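# Switch on the shaker holding four jars

## Task

Turn on the shaker that already carries the four jars; its timer is preset to run for 20 seconds.

## Robot and tools

Robot: two arms, left_arm (base near y = +0.249 m in the scene frame) and right_arm (base near y = -0.256 m), both about 0.03 m above the table and facing +x. Each has a two-finger gripper. Arm names do not match image sides.

Frames: the scene frame has its origin at table height, midway between the nominal bases, +x out over the table, +z up, left_arm on +y. Fixed cameras and the table use the scene frame. Everything reported per arm (hand position, quaternion, velocities, Hand target, wrist-camera poses) and every pose you command for an arm is in that arm's own base frame. Reported hand poses can be a few centimetres off, more at full reach. The gripper's fingers point along its local +z and open along its local y. end_effector_position is the point between the pads, about 1 cm short of the fingertips.

Row layout (used by both execute_actions and move): one flat list of 16 numbers covering both arms, even if only one moves. First left_arm: x, y, z (metres), qw, qx, qy, qz (unit quaternion, w first), opening; then the same eight for right_arm. x, y, z and the quaternion are an absolute pose in that arm's base frame, not an offset. Opening runs from -1 (closed) to +1 (fully open, 0.094 m). To keep an arm still, repeat the exact pose from the last result taken before it stopped, plus its wanted opening; to keep an orientation, repeat the same quaternion every row. Any value you send is a command, so 0 as an opening means half-closed, not unchanged.

execute_actions: argument actions is a list of actions; each action is a list of up to 15 rows, one per 1/30 s step; a short action repeats its last row to fill 15 steps. Each action's target may not lie more than 0.6 m from that gripper's current position along any of the gripper's own axes, or the action is refused for both arms; if the first action fails this against the latest state, the whole call is refused. An empty actions list returns camera images plus the scene number. Optional cameras: list of names, ["all"], or []; an unknown name voids the call.

move: target is one 16-number row or a list of up to 15 rows; each gripper follows a straight line from its Hand target, all arms finishing together, total capped at 10 s. speed in m/s (0.002 to 2.9, default 0.25; rotation up to twice that in rad/s), one value or one per row. blend in metres rounds corners in a list; 0 stops at each row. opening_speed (0.2 or more per second on the -1..+1 scale) ramps the fingers gradually. grip_force per pad in newtons, 10 to 50, one value or one per arm; it persists, and lower force closes slower. blocking=false returns after about 0.5 s while the move continues; a new move replaces it. Paths ignore obstacles and the other arm; go around a base rather than near it. Faster moves stray more and hit harder. The result adds a move: line: done (within 10 mm and 2 degrees), off_target, moving, held, fault, plus limits such as paced (pose clipped) or held (steps withheld).

wait: seconds 0 to 10; arms keep their last command; returns early if a running move ends. stop: brakes a running move (needs distance). zoom_image: camera (cam_high, cam_low, cam_over, cam_left_wrist, cam_right_wrist) and region [x0, y0, x1, y1] in pixels, at most 504 by 504, from that camera's newest image. Full images are 672x504. finished_scene: scene number (1 or 2); ends the scene permanently, so only call it once the shaker is running and stays so without the robot.

Result lines: per-arm end_effector_position and end_effector_quat_wxyz, Hand target (where the arm is actually being driven, which may fall short of your command, especially orientation, clipped to 40 degrees from the measured one per step), Joint positions (last is the finger opening in metres), Joint velocities (may read within noise), joint torques (include gravity; first three wrap at ±28 N m), grip_measured (opening on the -1..+1 scale, reads slightly wide when empty), grip_effort_nm (gripper motor effort; negative closing, not a pad force), Tool commands, and warnings such as MOTOR HOT or OVER-TEMPERATURE FAULT.

Cautions: do not knock jars or anything off the table, and do not strike the shaker or other fixed items hard; pressing a button should be a gentle, slow touch with the target only slightly past contact. Never let the arms or grippers bump or grip each other. The wrist-camera cable counts as part of the hand. Avoid long holds with an arm stretched out or pushing against something it cannot reach, which heats motors until the arm folds and idles. Elbow straightens at 2.901 rad; joint limits apply. Loose objects may be nudged by outside pushes now and then. Smooth, brief, low-effort motion is preferred.

Each tool is called after ">>>" by a JSON object that holds its "api" and its "payload".

## Session

>>> {"api": "execute_actions", "payload": {"actions": []}}

Scene clock: 0.00 s.
left_arm: end_effector_position=(+0.4202, -0.0208, +0.2969) grip_measured=+1.000 grip_effort_nm=n/a end_effector_quat_wxyz=(+0.511, +0.020, +0.844, -0.161) | right_arm: end_effector_position=(+0.2866, +0.1363, +0.2548) grip_measured=+1.000 grip_effort_nm=n/a end_effector_quat_wxyz=(+0.573, +0.048, +0.781, +0.244)
Joint positions: left_arm=[0.116 1.322 1.208 -0.365 0.4 -0.081 0.094] | right_arm=[0.562 0.731 0.556 -0.056 0.215 0.513 0.094]
Joint velocities: within noise
Joint torques (N m): no reading
Heat: left arm: 36 °C; right arm: 39 °C.
Hand target: left_arm +0.4182, -0.0220, +0.3013; +0.513, +0.023, +0.842, -0.162 | right_arm +0.2858, +0.1355, +0.2571; +0.575, +0.047, +0.780, +0.243
Tool commands: left_gripper/opening=+1.0 right_gripper/opening=+1.0

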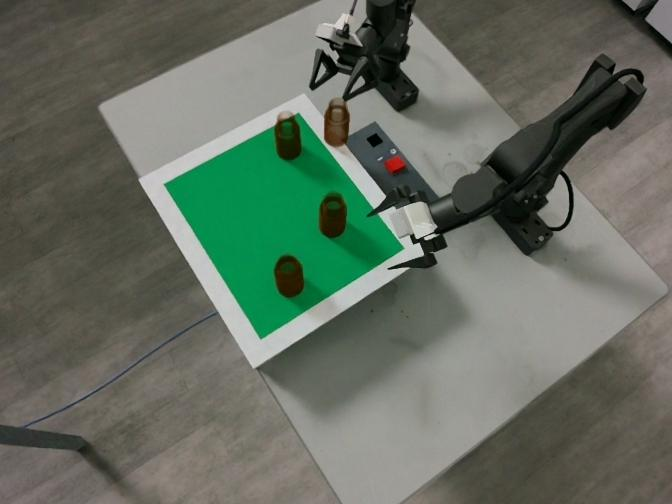

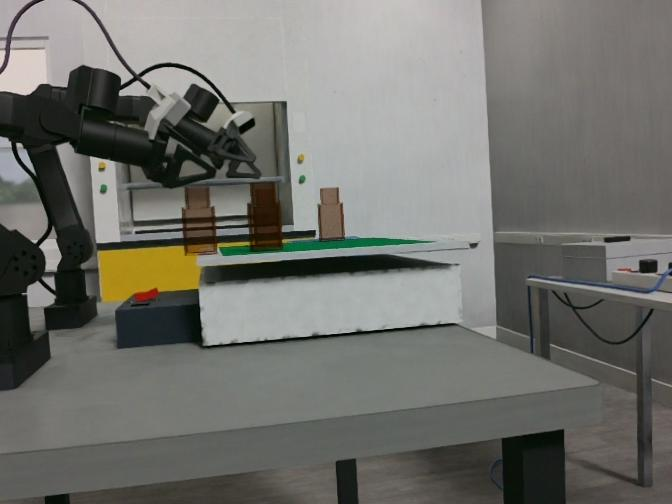

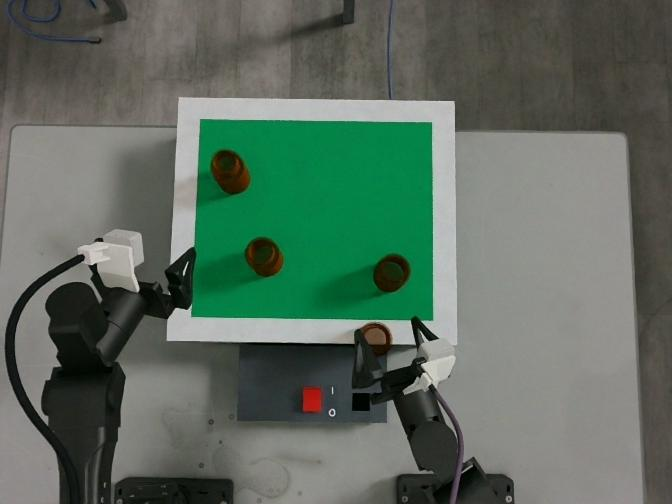

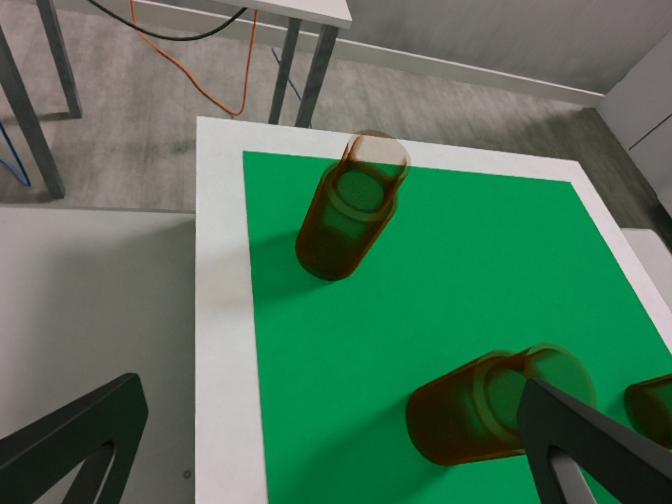

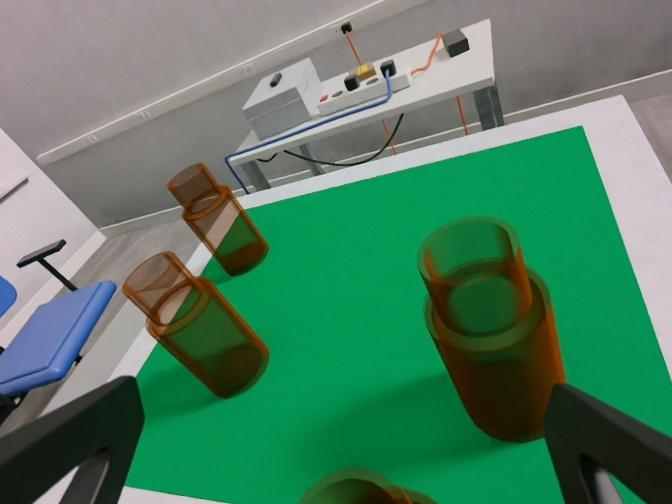

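>>> {"api": "zoom_image", "payload": {"camera": "cam_over", "region": [220, 280, 470, 440]}}

>>> {"api": "zoom_image", "payload": {"camera": "cam_low", "region": [100, 160, 500, 360]}}

>>> {"api": "zoom_image", "payload": {"camera": "cam_high", "region": [260, 80, 460, 230]}}

Scaled by 2.016 from the camera's 672x504 image, which has a finer 960x720 frame.

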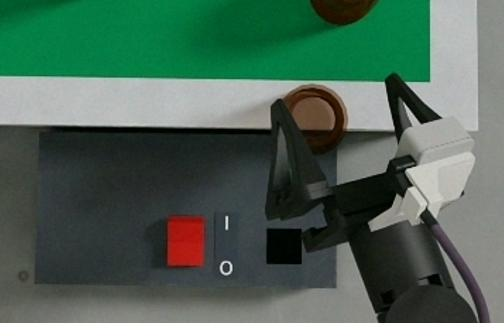

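Scaled by 1.260 from the camera's 672x504 image, which has a finer 960x720 frame.

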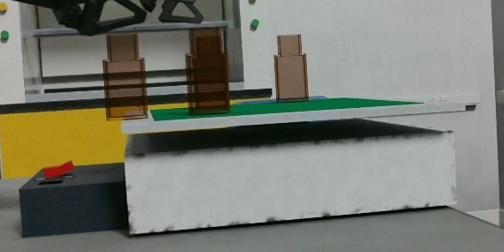

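Scaled by 2.520 from the camera's 672x504 image, which has a finer 960x720 frame.

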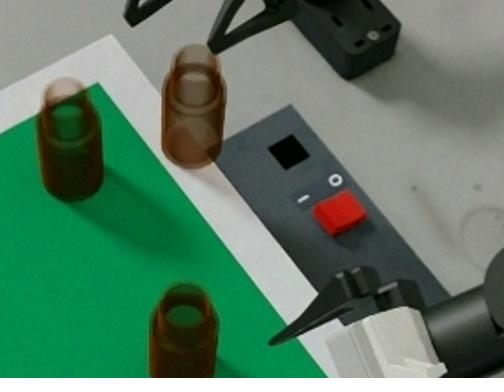

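>>> {"api": "move", "payload": {"target": [0.4182,-0.022,0.3013,0.513,0.023,0.842,-0.162,1,0.22,0.12,0.265,0.3713,-0.2235,0.8965,0.0926,1], "cameras": ["all"]}}

Scene clock: 7.67 s.
left_arm: end_effector_position=(+0.4202, -0.0208, +0.2969) grip_measured=+1.000 grip_effort_nm=0.03 end_effector_quat_wxyz=(+0.511, +0.020, +0.844, -0.161) | right_arm: end_effector_position=(+0.2212, +0.1177, +0.2553) grip_measured=+1.000 grip_effort_nm=0.00 end_effector_quat_wxyz=(+0.365, -0.217, +0.901, +0.088)
Joint positions: left_arm=[0.116 1.322 1.208 -0.365 0.4 -0.081 0.094] | right_arm=[0.496 0.878 1.105 -1.03 0.016 0.017 0.094]
Joint torques (N m): left_arm=[-0.06 -5.23 7.21 1.49 0.12 0.01] | right_arm=[0.54 -0.53 8.72 1.97 -0.01 -0.11]
Heat: left arm: 38 °C; right arm: 40 °C.
Hand target: left_arm +0.4182, -0.0221, +0.3012; +0.513, +0.023, +0.842, -0.162 | right_arm +0.2199, +0.1199, +0.2649; +0.372, -0.223, +0.896, +0.093
Off the commanded pose: left_arm 0.005 m, 0 deg | right_arm 0.010 m, 1 deg.
move: done

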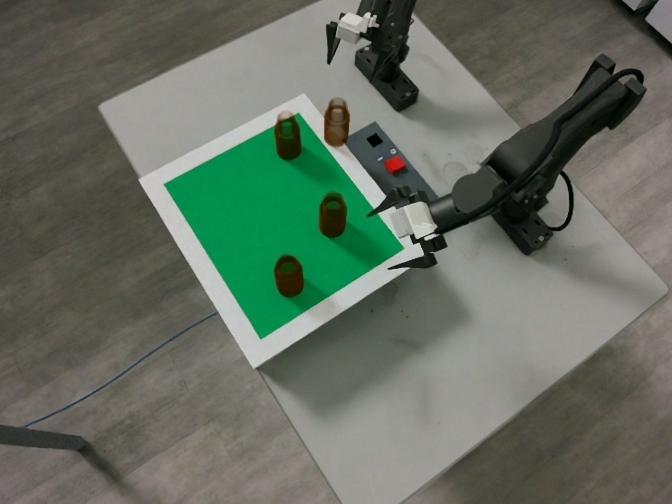

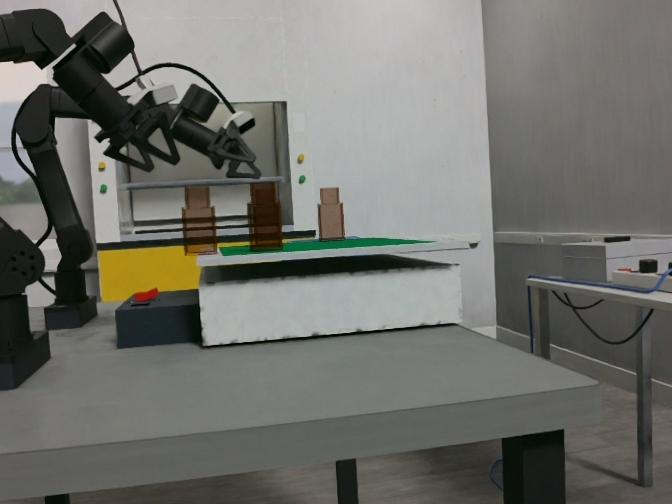

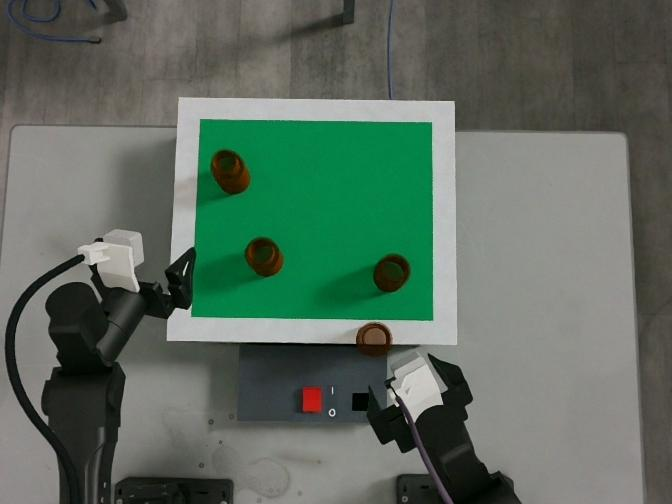

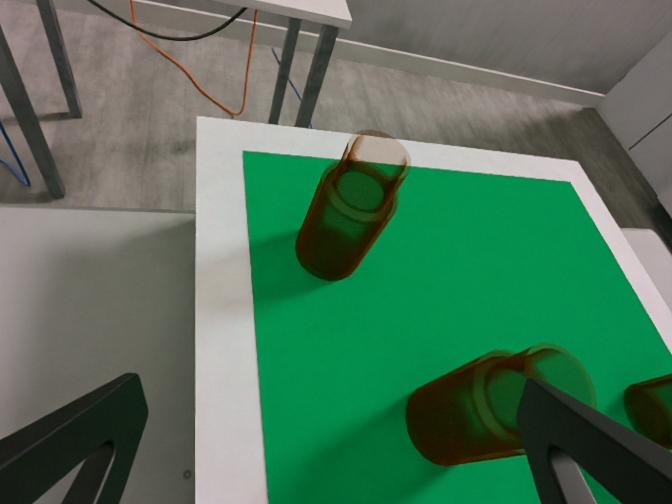

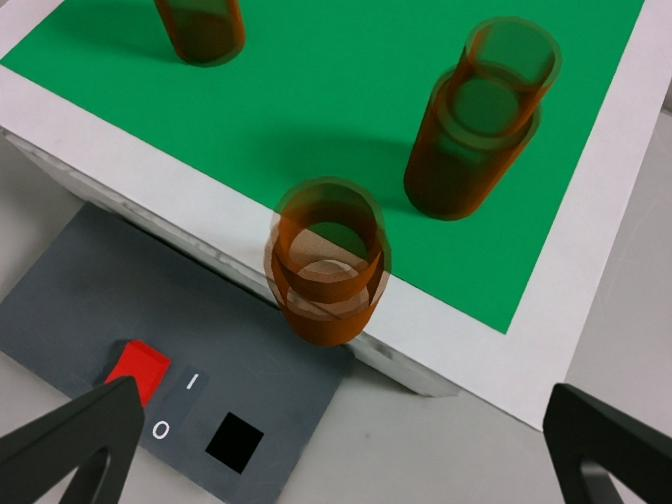

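>>> {"api": "zoom_image", "payload": {"camera": "cam_low", "region": [80, 80, 300, 280]}}

Scaled by 2.291 from the camera's 672x504 image, which has a finer 960x720 frame.

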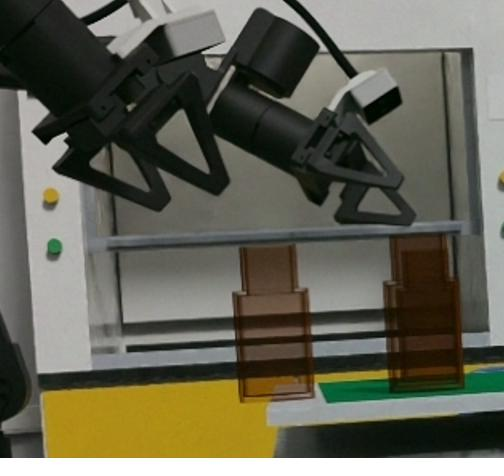

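>>> {"api": "move", "payload": {"target": [[0.4182,-0.022,0.3013,0.513,0.023,0.842,-0.162,1,0.226,0.125,0.228,0.3713,-0.2235,0.8965,0.0926,1],[0.4182,-0.022,0.3013,0.513,0.023,0.842,-0.162,1,0.273,0.1515,0.174,0.3713,-0.2235,0.8965,0.0926,1]], "speed": 0.12, "blend": 0.02, "cameras": ["cam_low","cam_over","cam_right_wrist"]}}

Scene clock: 11.53 s.
left_arm: end_effector_position=(+0.4202, -0.0208, +0.2969) grip_measured=+1.000 grip_effort_nm=0.03 end_effector_quat_wxyz=(+0.511, +0.020, +0.844, -0.161) | right_arm: end_effector_position=(+0.2750, +0.1503, +0.1805) grip_measured=+1.000 grip_effort_nm=0.00 end_effector_quat_wxyz=(+0.376, -0.221, +0.895, +0.093)
Joint positions: left_arm=[0.116 1.322 1.208 -0.365 0.4 -0.081 0.094] | right_arm=[0.506 1.023 0.83 -0.582 0.016 0.016 0.094]
Joint torques (N m): left_arm=[-0.09 -5.22 7.23 1.5 0.12 0.01] | right_arm=[0.64 -2.3 5.68 2.16 0.05 -0.01]
Heat: left arm: 38 °C; right arm: 40 °C.
Hand target: left_arm +0.4182, -0.0221, +0.3012; +0.513, +0.023, +0.842, -0.162 | right_arm +0.2730, +0.1513, +0.1740; +0.371, -0.223, +0.897, +0.092
Off the commanded pose: left_arm 0.005 m, 0 deg | right_arm 0.007 m, 1 deg.
move: done; blend cut to 0.0189 m at target 1
Images, in order (width x height): cam_low 672x504, cam_over 672x504, cam_right_wrist 672x504.

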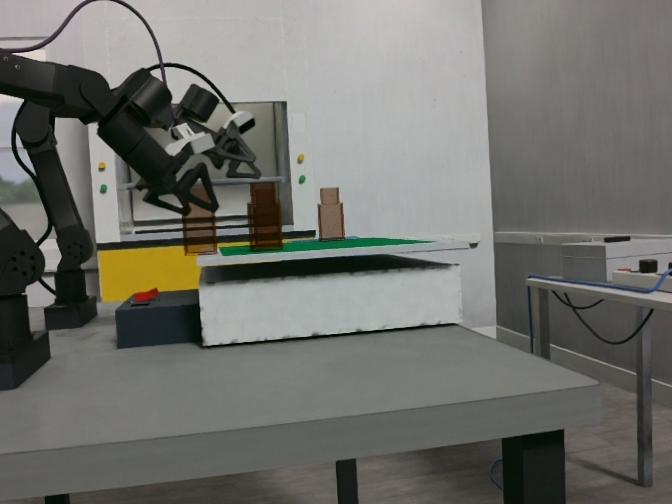

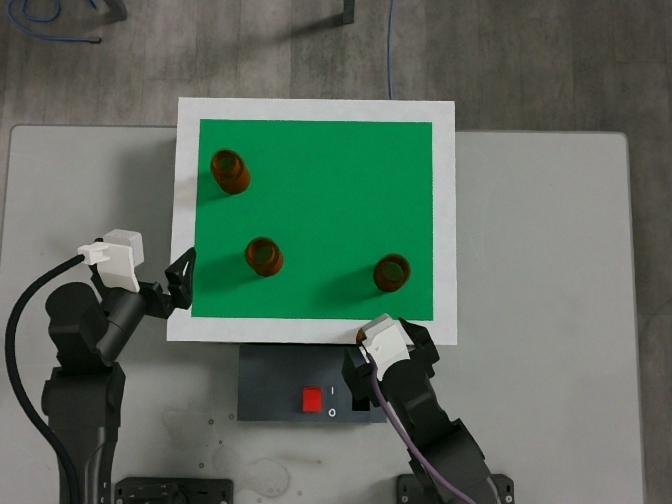

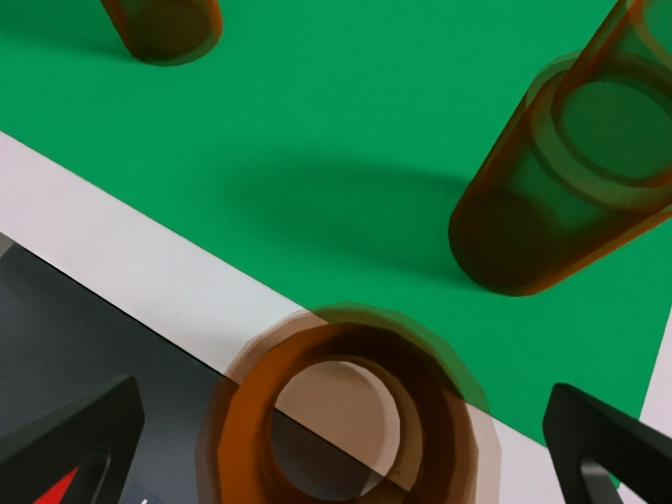

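>>> {"api": "move", "payload": {"target": [[0.4182,-0.022,0.3013,0.513,0.023,0.842,-0.162,1,0.273,0.1515,0.155,0.3713,-0.2235,0.8965,0.0926,1],[0.4182,-0.022,0.3013,0.513,0.023,0.842,-0.162,1,0.273,0.1515,0.155,0.3713,-0.2235,0.8965,0.0926,0.05]], "speed": 0.08, "grip_force": 20, "opening_speed": 0.5, "cameras": ["cam_low","cam_right_wrist"]}}

Scene clock: 17.00 s.
left_arm: end_effector_position=(+0.4202, -0.0208, +0.2969) grip_measured=+1.000 grip_effort_nm=0.03 end_effector_quat_wxyz=(+0.511, +0.020, +0.844, -0.161) | right_arm: end_effector_position=(+0.2756, +0.1506, +0.1625) grip_measured=+0.153 grip_effort_nm=-0.46 end_effector_quat_wxyz=(+0.377, -0.220, +0.895, +0.093)
Joint positions: left_arm=[0.116 1.322 1.208 -0.365 0.4 -0.081 0.094] | right_arm=[0.506 1.023 0.757 -0.506 0.016 0.016 0.054]
Joint torques (N m): left_arm=[-0.09 -5.2 7.21 1.5 0.12 0.01] | right_arm=[0.65 -2.28 5.64 2.21 0.05 -0.01]
Heat: left arm: 39 °C; right arm: 40 °C.
Hand target: left_arm +0.4182, -0.0221, +0.3012; +0.513, +0.023, +0.842, -0.162 | right_arm +0.2730, +0.1513, +0.1551; +0.371, -0.223, +0.896, +0.092
Off the commanded pose: left_arm 0.005 m, 0 deg | right_arm 0.008 m, 1 deg.
grip_force (N): 20, 20
move: done
Images, in order (width x height): cam_low 672x504, cam_right_wrist 672x504.

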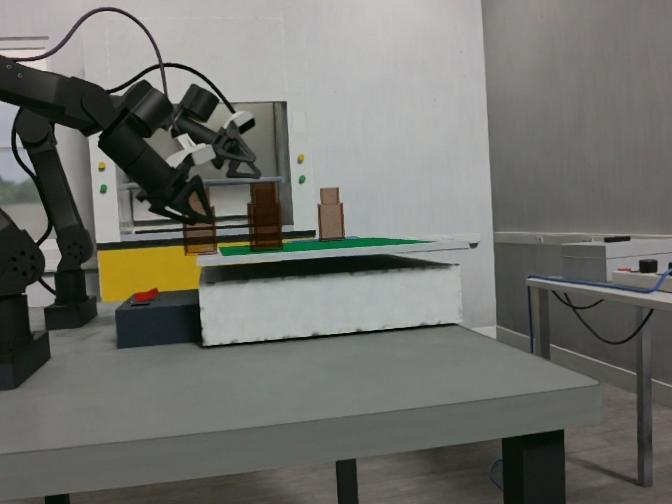

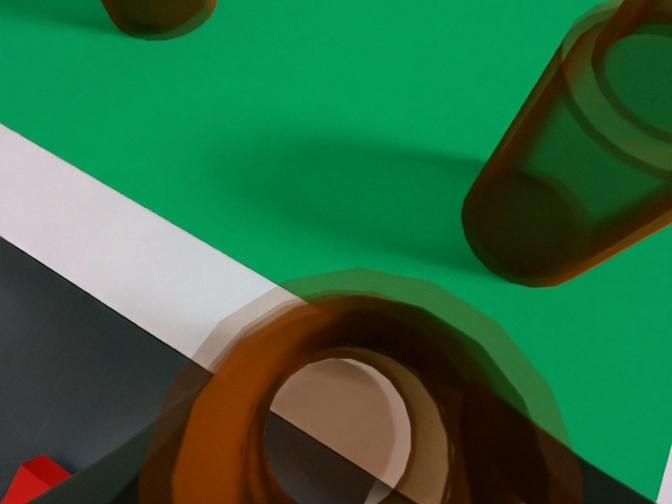

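>>> {"api": "move", "payload": {"target": [[0.4182,-0.022,0.3013,0.513,0.023,0.842,-0.162,1,0.273,0.1515,0.255,0.3713,-0.2235,0.8965,0.0926,0.05],[0.4182,-0.022,0.3013,0.513,0.023,0.842,-0.162,1,0.312,0.224,0.255,0.3713,-0.2235,0.8965,0.0926,0.05],[0.4182,-0.022,0.3013,0.513,0.023,0.842,-0.162,1,0.4426,0.223,0.255,0.3713,-0.2235,0.8965,0.0926,0.05],[0.4182,-0.022,0.3013,0.513,0.023,0.842,-0.162,1,0.4426,0.223,0.19,0.3713,-0.2235,0.8965,0.0926,0.05]], "speed": 0.12, "blend": [0.02,0.02,0.02,0], "cameras": ["all"]}}

Scene clock: 21.93 s.
left_arm: end_effector_position=(+0.4202, -0.0208, +0.2969) grip_measured=+1.000 grip_effort_nm=0.03 end_effector_quat_wxyz=(+0.511, +0.020, +0.844, -0.161) | right_arm: end_effector_position=(+0.4385, +0.2212, +0.1904) grip_measured=+0.153 grip_effort_nm=-0.48 end_effector_quat_wxyz=(+0.363, -0.221, +0.901, +0.088)
Joint positions: left_arm=[0.116 1.322 1.208 -0.365 0.4 -0.081 0.094] | right_arm=[0.461 1.744 1.474 -0.536 -0.011 -0.016 0.054]
Joint torques (N m): left_arm=[-0.08 -5.23 7.23 1.5 0.12 0.02] | right_arm=[-0.29 -8.46 6.22 2.51 -0.08 -0.08]
Heat: left arm: 39 °C; right arm: 40 °C.
Hand target: left_arm +0.4182, -0.0221, +0.3012; +0.513, +0.023, +0.842, -0.162 | right_arm +0.4425, +0.2229, +0.1900; +0.371, -0.223, +0.897, +0.092
Off the commanded pose: left_arm 0.005 m, 0 deg | right_arm 0.004 m, 1 deg.
grip_force (N): 20, 20
move: done

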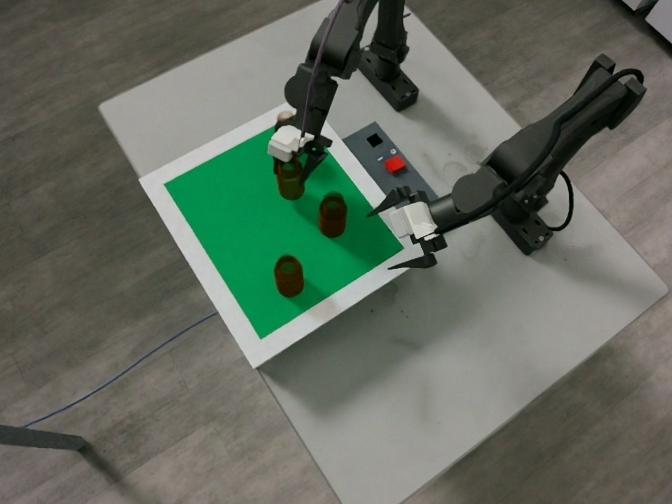

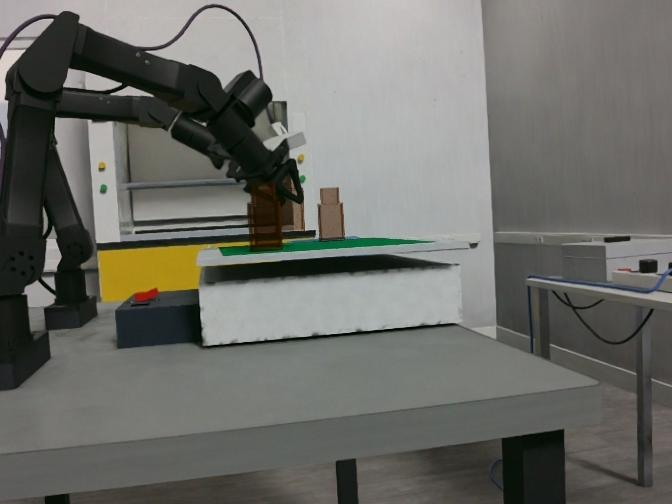

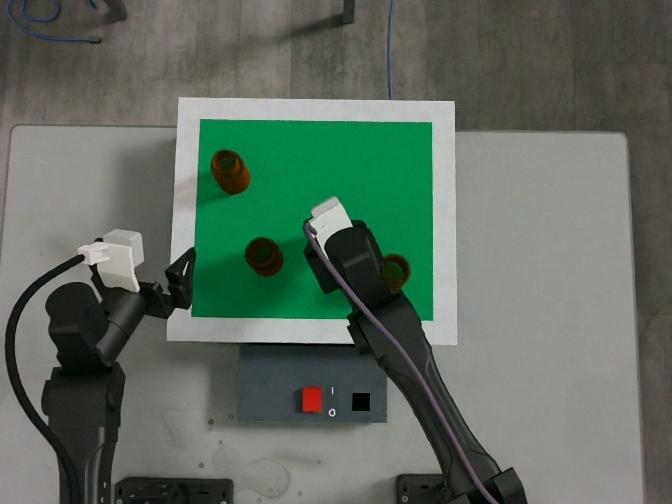

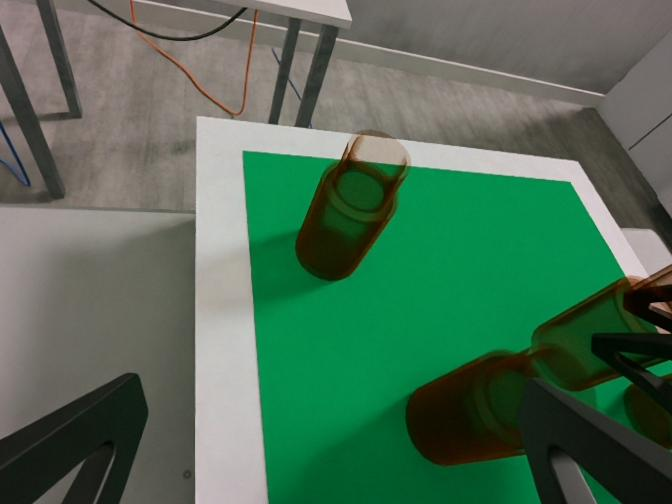

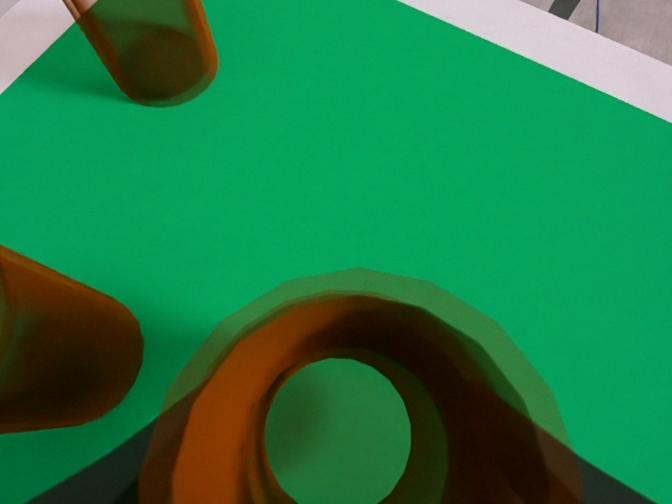

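>>> {"api": "move", "payload": {"target": [[0.4182,-0.022,0.3013,0.513,0.023,0.842,-0.162,1,0.496,0.234,0.195,0.3713,-0.2235,0.8965,0.0926,0.05],[0.4182,-0.022,0.3013,0.513,0.023,0.842,-0.162,1,0.496,0.234,0.169,0.3713,-0.2235,0.8965,0.0926,0.05]], "speed": 0.08, "cameras": ["all"]}}

>>> {"api": "zoom_image", "payload": {"camera": "cam_low", "region": [200, 120, 400, 280]}}

>>> {"api": "zoom_image", "payload": {"camera": "cam_left_wrist", "region": [372, 204, 672, 504]}}

Scene clock: 25.50 s.
left_arm: end_effector_position=(+0.4202, -0.0208, +0.2969) grip_measured=+1.000 grip_effort_nm=0.03 end_effector_quat_wxyz=(+0.511, +0.020, +0.844, -0.161) | right_arm: end_effector_position=(+0.4911, +0.2332, +0.1754) grip_measured=+0.153 grip_effort_nm=-0.48 end_effector_quat_wxyz=(+0.368, -0.222, +0.899, +0.089)
Joint positions: left_arm=[0.116 1.322 1.208 -0.365 0.4 -0.081 0.094] | right_arm=[0.43 1.944 1.663 -0.515 -0.034 -0.039 0.054]
Joint torques (N m): left_arm=[-0.09 -5.22 7.2 1.49 0.12 0.02] | right_arm=[-0.53 -9.44 6.17 2.43 -0.08 -0.08]
Heat: left arm: 39 °C; right arm: 40 °C.
Hand target: left_arm +0.4182, -0.0221, +0.3012; +0.513, +0.023, +0.842, -0.162 | right_arm +0.4957, +0.2339, +0.1691; +0.371, -0.224, +0.897, +0.092
Off the commanded pose: left_arm 0.005 m, 0 deg | right_arm 0.008 m, 1 deg.
grip_force (N): 20, 20
move: done

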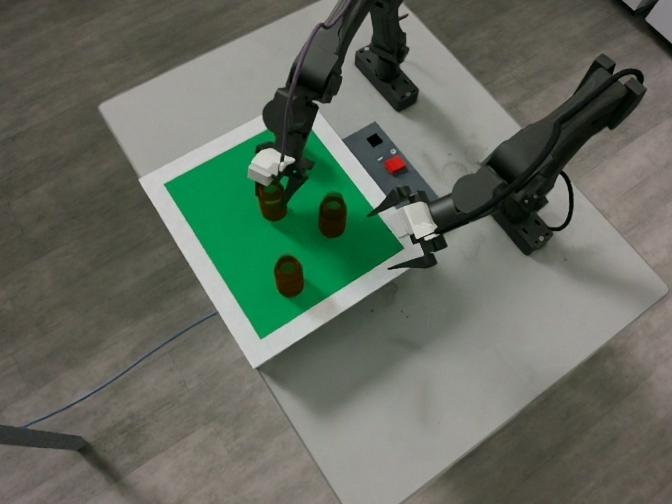

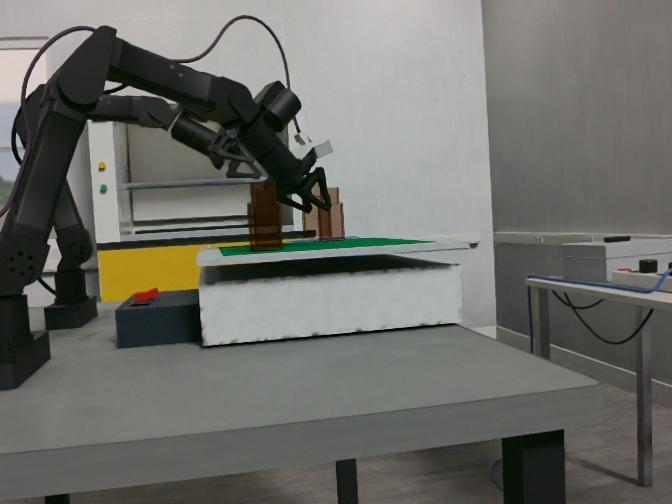

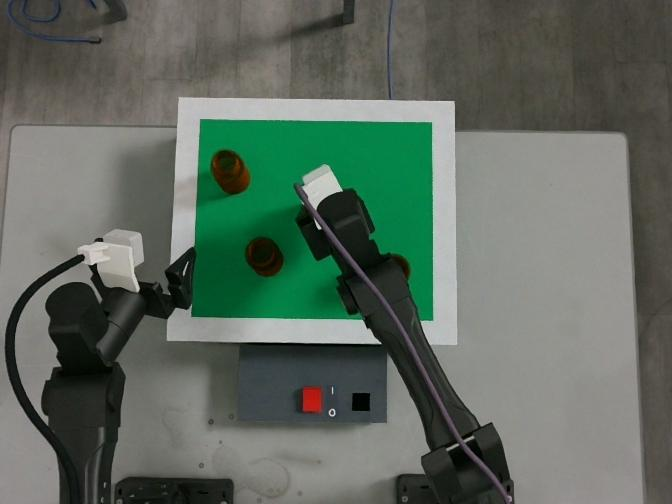

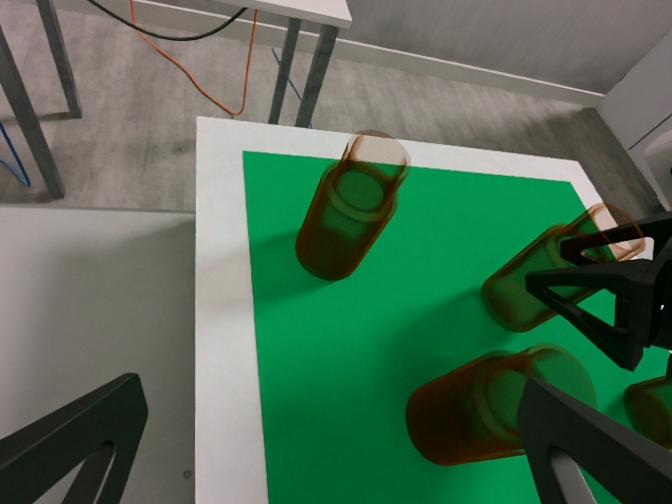

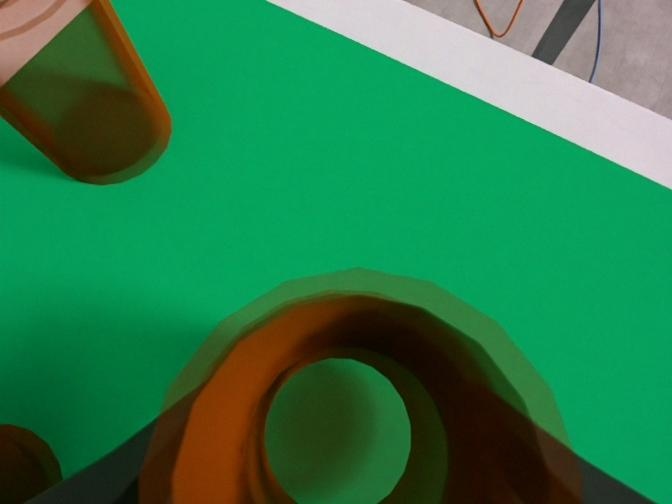

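Scaled by 2.520 from the camera's 672x504 image, which has a finer 960x720 frame.

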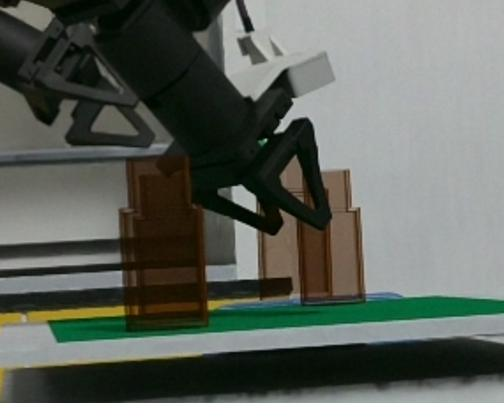

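Scaled by 1.680 from the camera's 672x504 image, which has a finer 960x720 frame.

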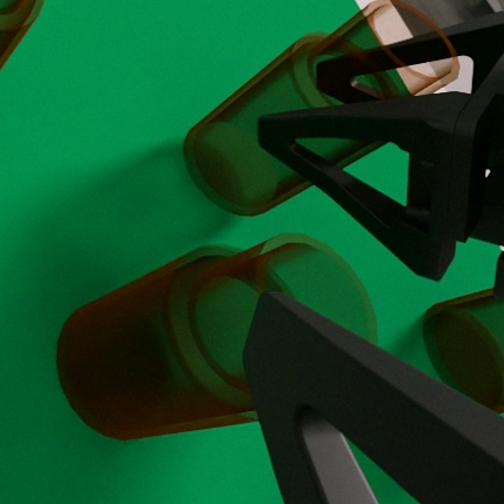

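>>> {"api": "move", "payload": {"target": [0.4182,-0.022,0.3013,0.513,0.023,0.842,-0.162,1,0.496,0.234,0.155,0.3713,-0.2235,0.8965,0.0926,0.05], "speed": 0.04, "cameras": ["cam_low","cam_left_wrist"]}}

>>> {"api": "zoom_image", "payload": {"camera": "cam_low", "region": [200, 120, 400, 280]}}

>>> {"api": "zoom_image", "payload": {"camera": "cam_left_wrist", "region": [372, 204, 672, 504]}}

Scene clock: 27.10 s.
left_arm: end_effector_position=(+0.4202, -0.0208, +0.2969) grip_measured=+1.000 grip_effort_nm=0.03 end_effector_quat_wxyz=(+0.511, +0.020, +0.844, -0.161) | right_arm: end_effector_position=(+0.4917, +0.2336, +0.1653) grip_measured=+0.153 grip_effort_nm=-0.48 end_effector_quat_wxyz=(+0.371, -0.221, +0.897, +0.090)
Joint positions: left_arm=[0.116 1.322 1.208 -0.365 0.4 -0.081 0.094] | right_arm=[0.43 1.944 1.618 -0.461 -0.034 -0.039 0.054]
Joint torques (N m): left_arm=[-0.09 -5.24 7.24 1.49 0.12 0.01] | right_arm=[-0.44 -9.11 5.9 2.52 -0.08 -0.09]
Heat: left arm: 39 °C; right arm: 40 °C.
Hand target: left_arm +0.4182, -0.0221, +0.3012; +0.513, +0.023, +0.842, -0.162 | right_arm +0.4957, +0.2339, +0.1552; +0.371, -0.224, +0.897, +0.093
Off the commanded pose: left_arm 0.005 m, 0 deg | right_arm 0.011 m, 0 deg.
grip_force (N): 20, 20
move: off_target (right_arm)
Images, in order (width x height): cam_low 672x504, cam_left_wrist 672x504.

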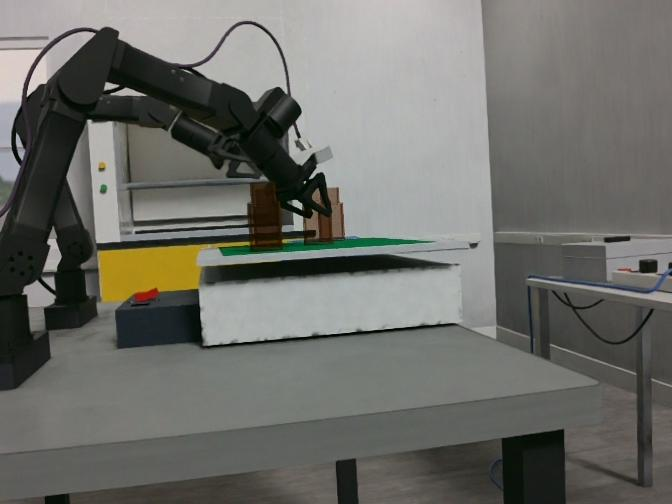

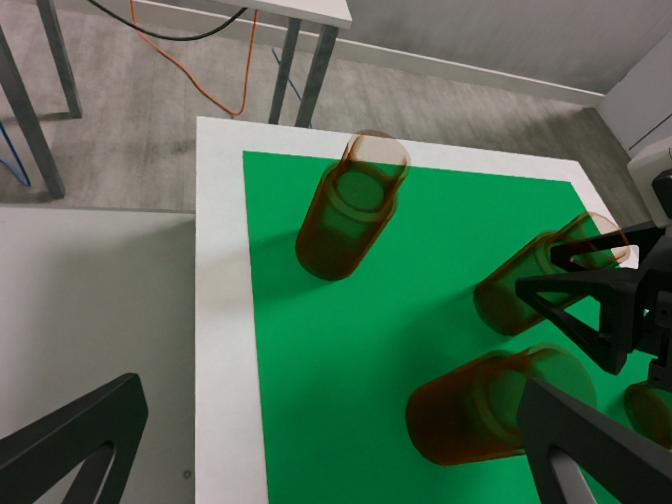

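Scaled by 2.520 from the camera's 672x504 image, which has a finer 960x720 frame.

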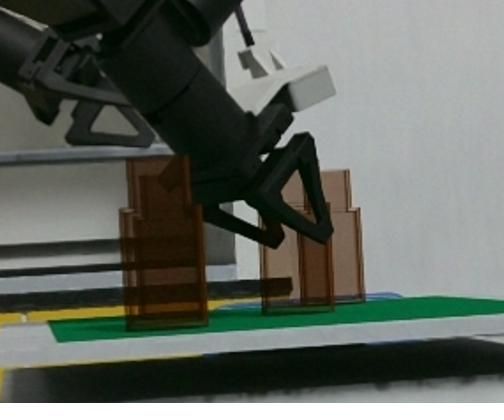

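Scaled by 1.680 from the camera's 672x504 image, which has a finer 960x720 frame.

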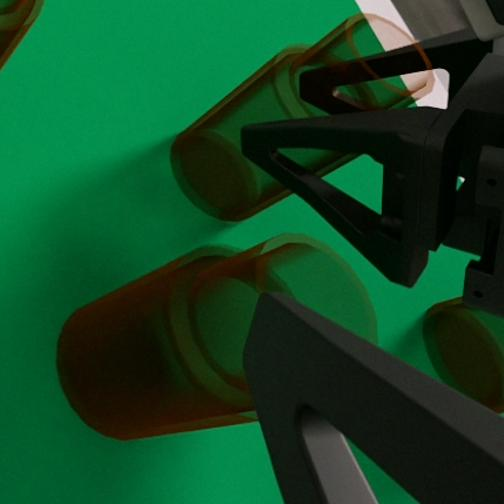

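>>> {"api": "move", "payload": {"target": [0.4182,-0.022,0.3013,0.513,0.023,0.842,-0.162,1,0.496,0.234,0.148,0.3713,-0.2235,0.8965,0.0926,0.05], "speed": 0.04}}

Scene clock: 28.50 s.
left_arm: end_effector_position=(+0.4202, -0.0208, +0.2969) grip_measured=+1.000 grip_effort_nm=0.03 end_effector_quat_wxyz=(+0.511, +0.020, +0.844, -0.161) | right_arm: end_effector_position=(+0.4934, +0.2349, +0.1639) grip_measured=+0.153 grip_effort_nm=-0.48 end_effector_quat_wxyz=(+0.378, -0.221, +0.894, +0.092)
Joint positions: left_arm=[0.116 1.322 1.208 -0.365 0.4 -0.081 0.094] | right_arm=[0.43 1.944 1.602 -0.431 -0.037 -0.039 0.054]
Joint torques (N m): left_arm=[-0.09 -5.23 7.21 1.49 0.12 0.01] | right_arm=[-0.65 -8.87 5.31 2.46 -0.02 -0.09]
Heat: left arm: 39 °C; right arm: 40 °C.
Hand target: left_arm +0.4182, -0.0221, +0.3012; +0.513, +0.023, +0.842, -0.162 | right_arm +0.4954, +0.2338, +0.1481; +0.371, -0.223, +0.897, +0.092
Off the commanded pose: left_arm 0.005 m, 0 deg | right_arm 0.016 m, 1 deg.
grip_force (N): 20, 20
move: off_target (right_arm)

>>> {"api": "move", "payload": {"target": [[0.4182,-0.022,0.3013,0.513,0.023,0.842,-0.162,1,0.4945,0.2345,0.156,0.3713,-0.2235,0.8965,0.0926,0.6],[0.4182,-0.022,0.3013,0.513,0.023,0.842,-0.162,1,0.4185,0.193,0.247,0.3713,-0.2235,0.8965,0.0926,0.6]], "speed": [0.04,0.1], "opening_speed": 0.6, "cameras": ["cam_low","cam_over","cam_right_wrist","cam_left_wrist"]}}

Scene clock: 33.00 s.
left_arm: end_effector_position=(+0.4202, -0.0208, +0.2969) grip_measured=+1.000 grip_effort_nm=0.03 end_effector_quat_wxyz=(+0.511, +0.020, +0.844, -0.161) | right_arm: end_effector_position=(+0.4235, +0.1966, +0.2430) grip_measured=+0.598 grip_effort_nm=0.09 end_effector_quat_wxyz=(+0.371, -0.222, +0.897, +0.090)
Joint positions: left_arm=[0.116 1.322 1.208 -0.365 0.4 -0.081 0.094] | right_arm=[0.415 1.652 1.567 -0.705 -0.046 -0.051 0.075]
Joint torques (N m): left_arm=[-0.09 -5.23 7.21 1.49 0.12 0.01] | right_arm=[-0.54 -9.73 6.13 1.98 -0.08 -0.09]
Heat: left arm: 39 °C; right arm: 40 °C.
Hand target: left_arm +0.4182, -0.0221, +0.3012; +0.513, +0.023, +0.842, -0.162 | right_arm +0.4186, +0.1932, +0.2468; +0.371, -0.224, +0.896, +0.093
Off the commanded pose: left_arm 0.005 m, 0 deg | right_arm 0.007 m, 0 deg.
grip_force (N): 20, 20
move: done
Images, in order (width x height): cam_low 672x504, cam_over 672x504, cam_left_wrist 672x504, cam_right_wrist 672x504.

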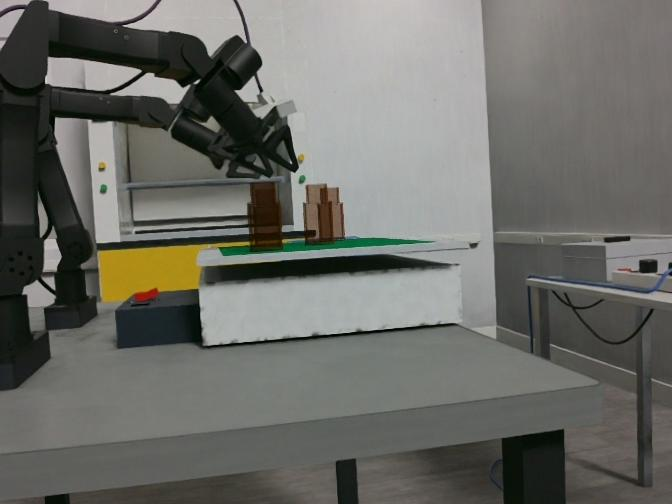

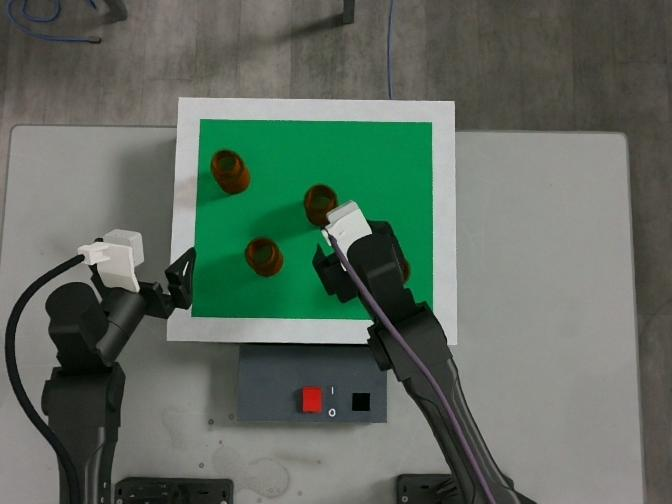

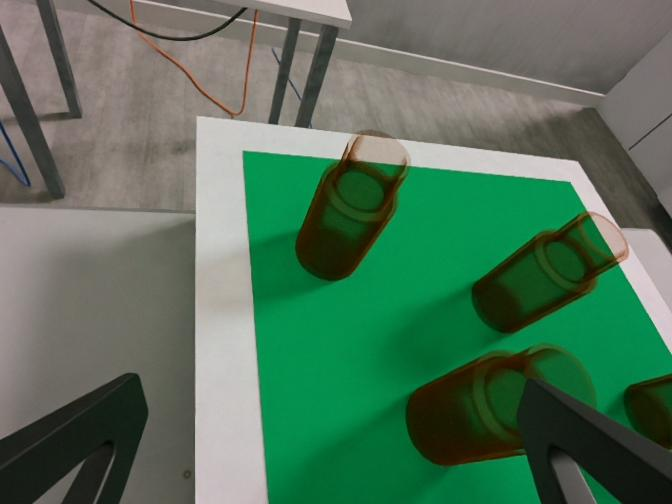

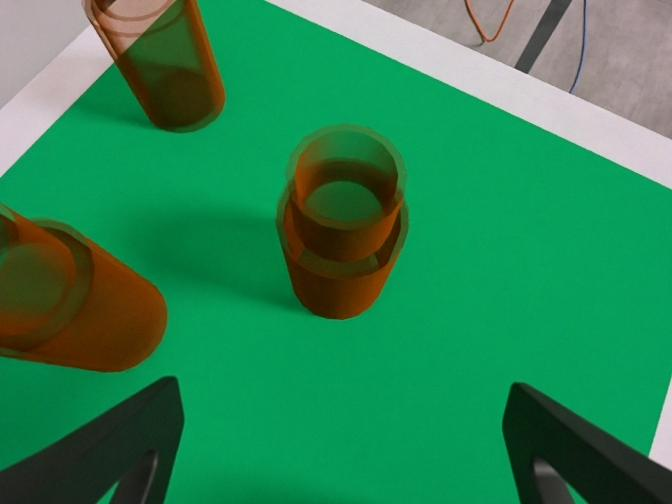

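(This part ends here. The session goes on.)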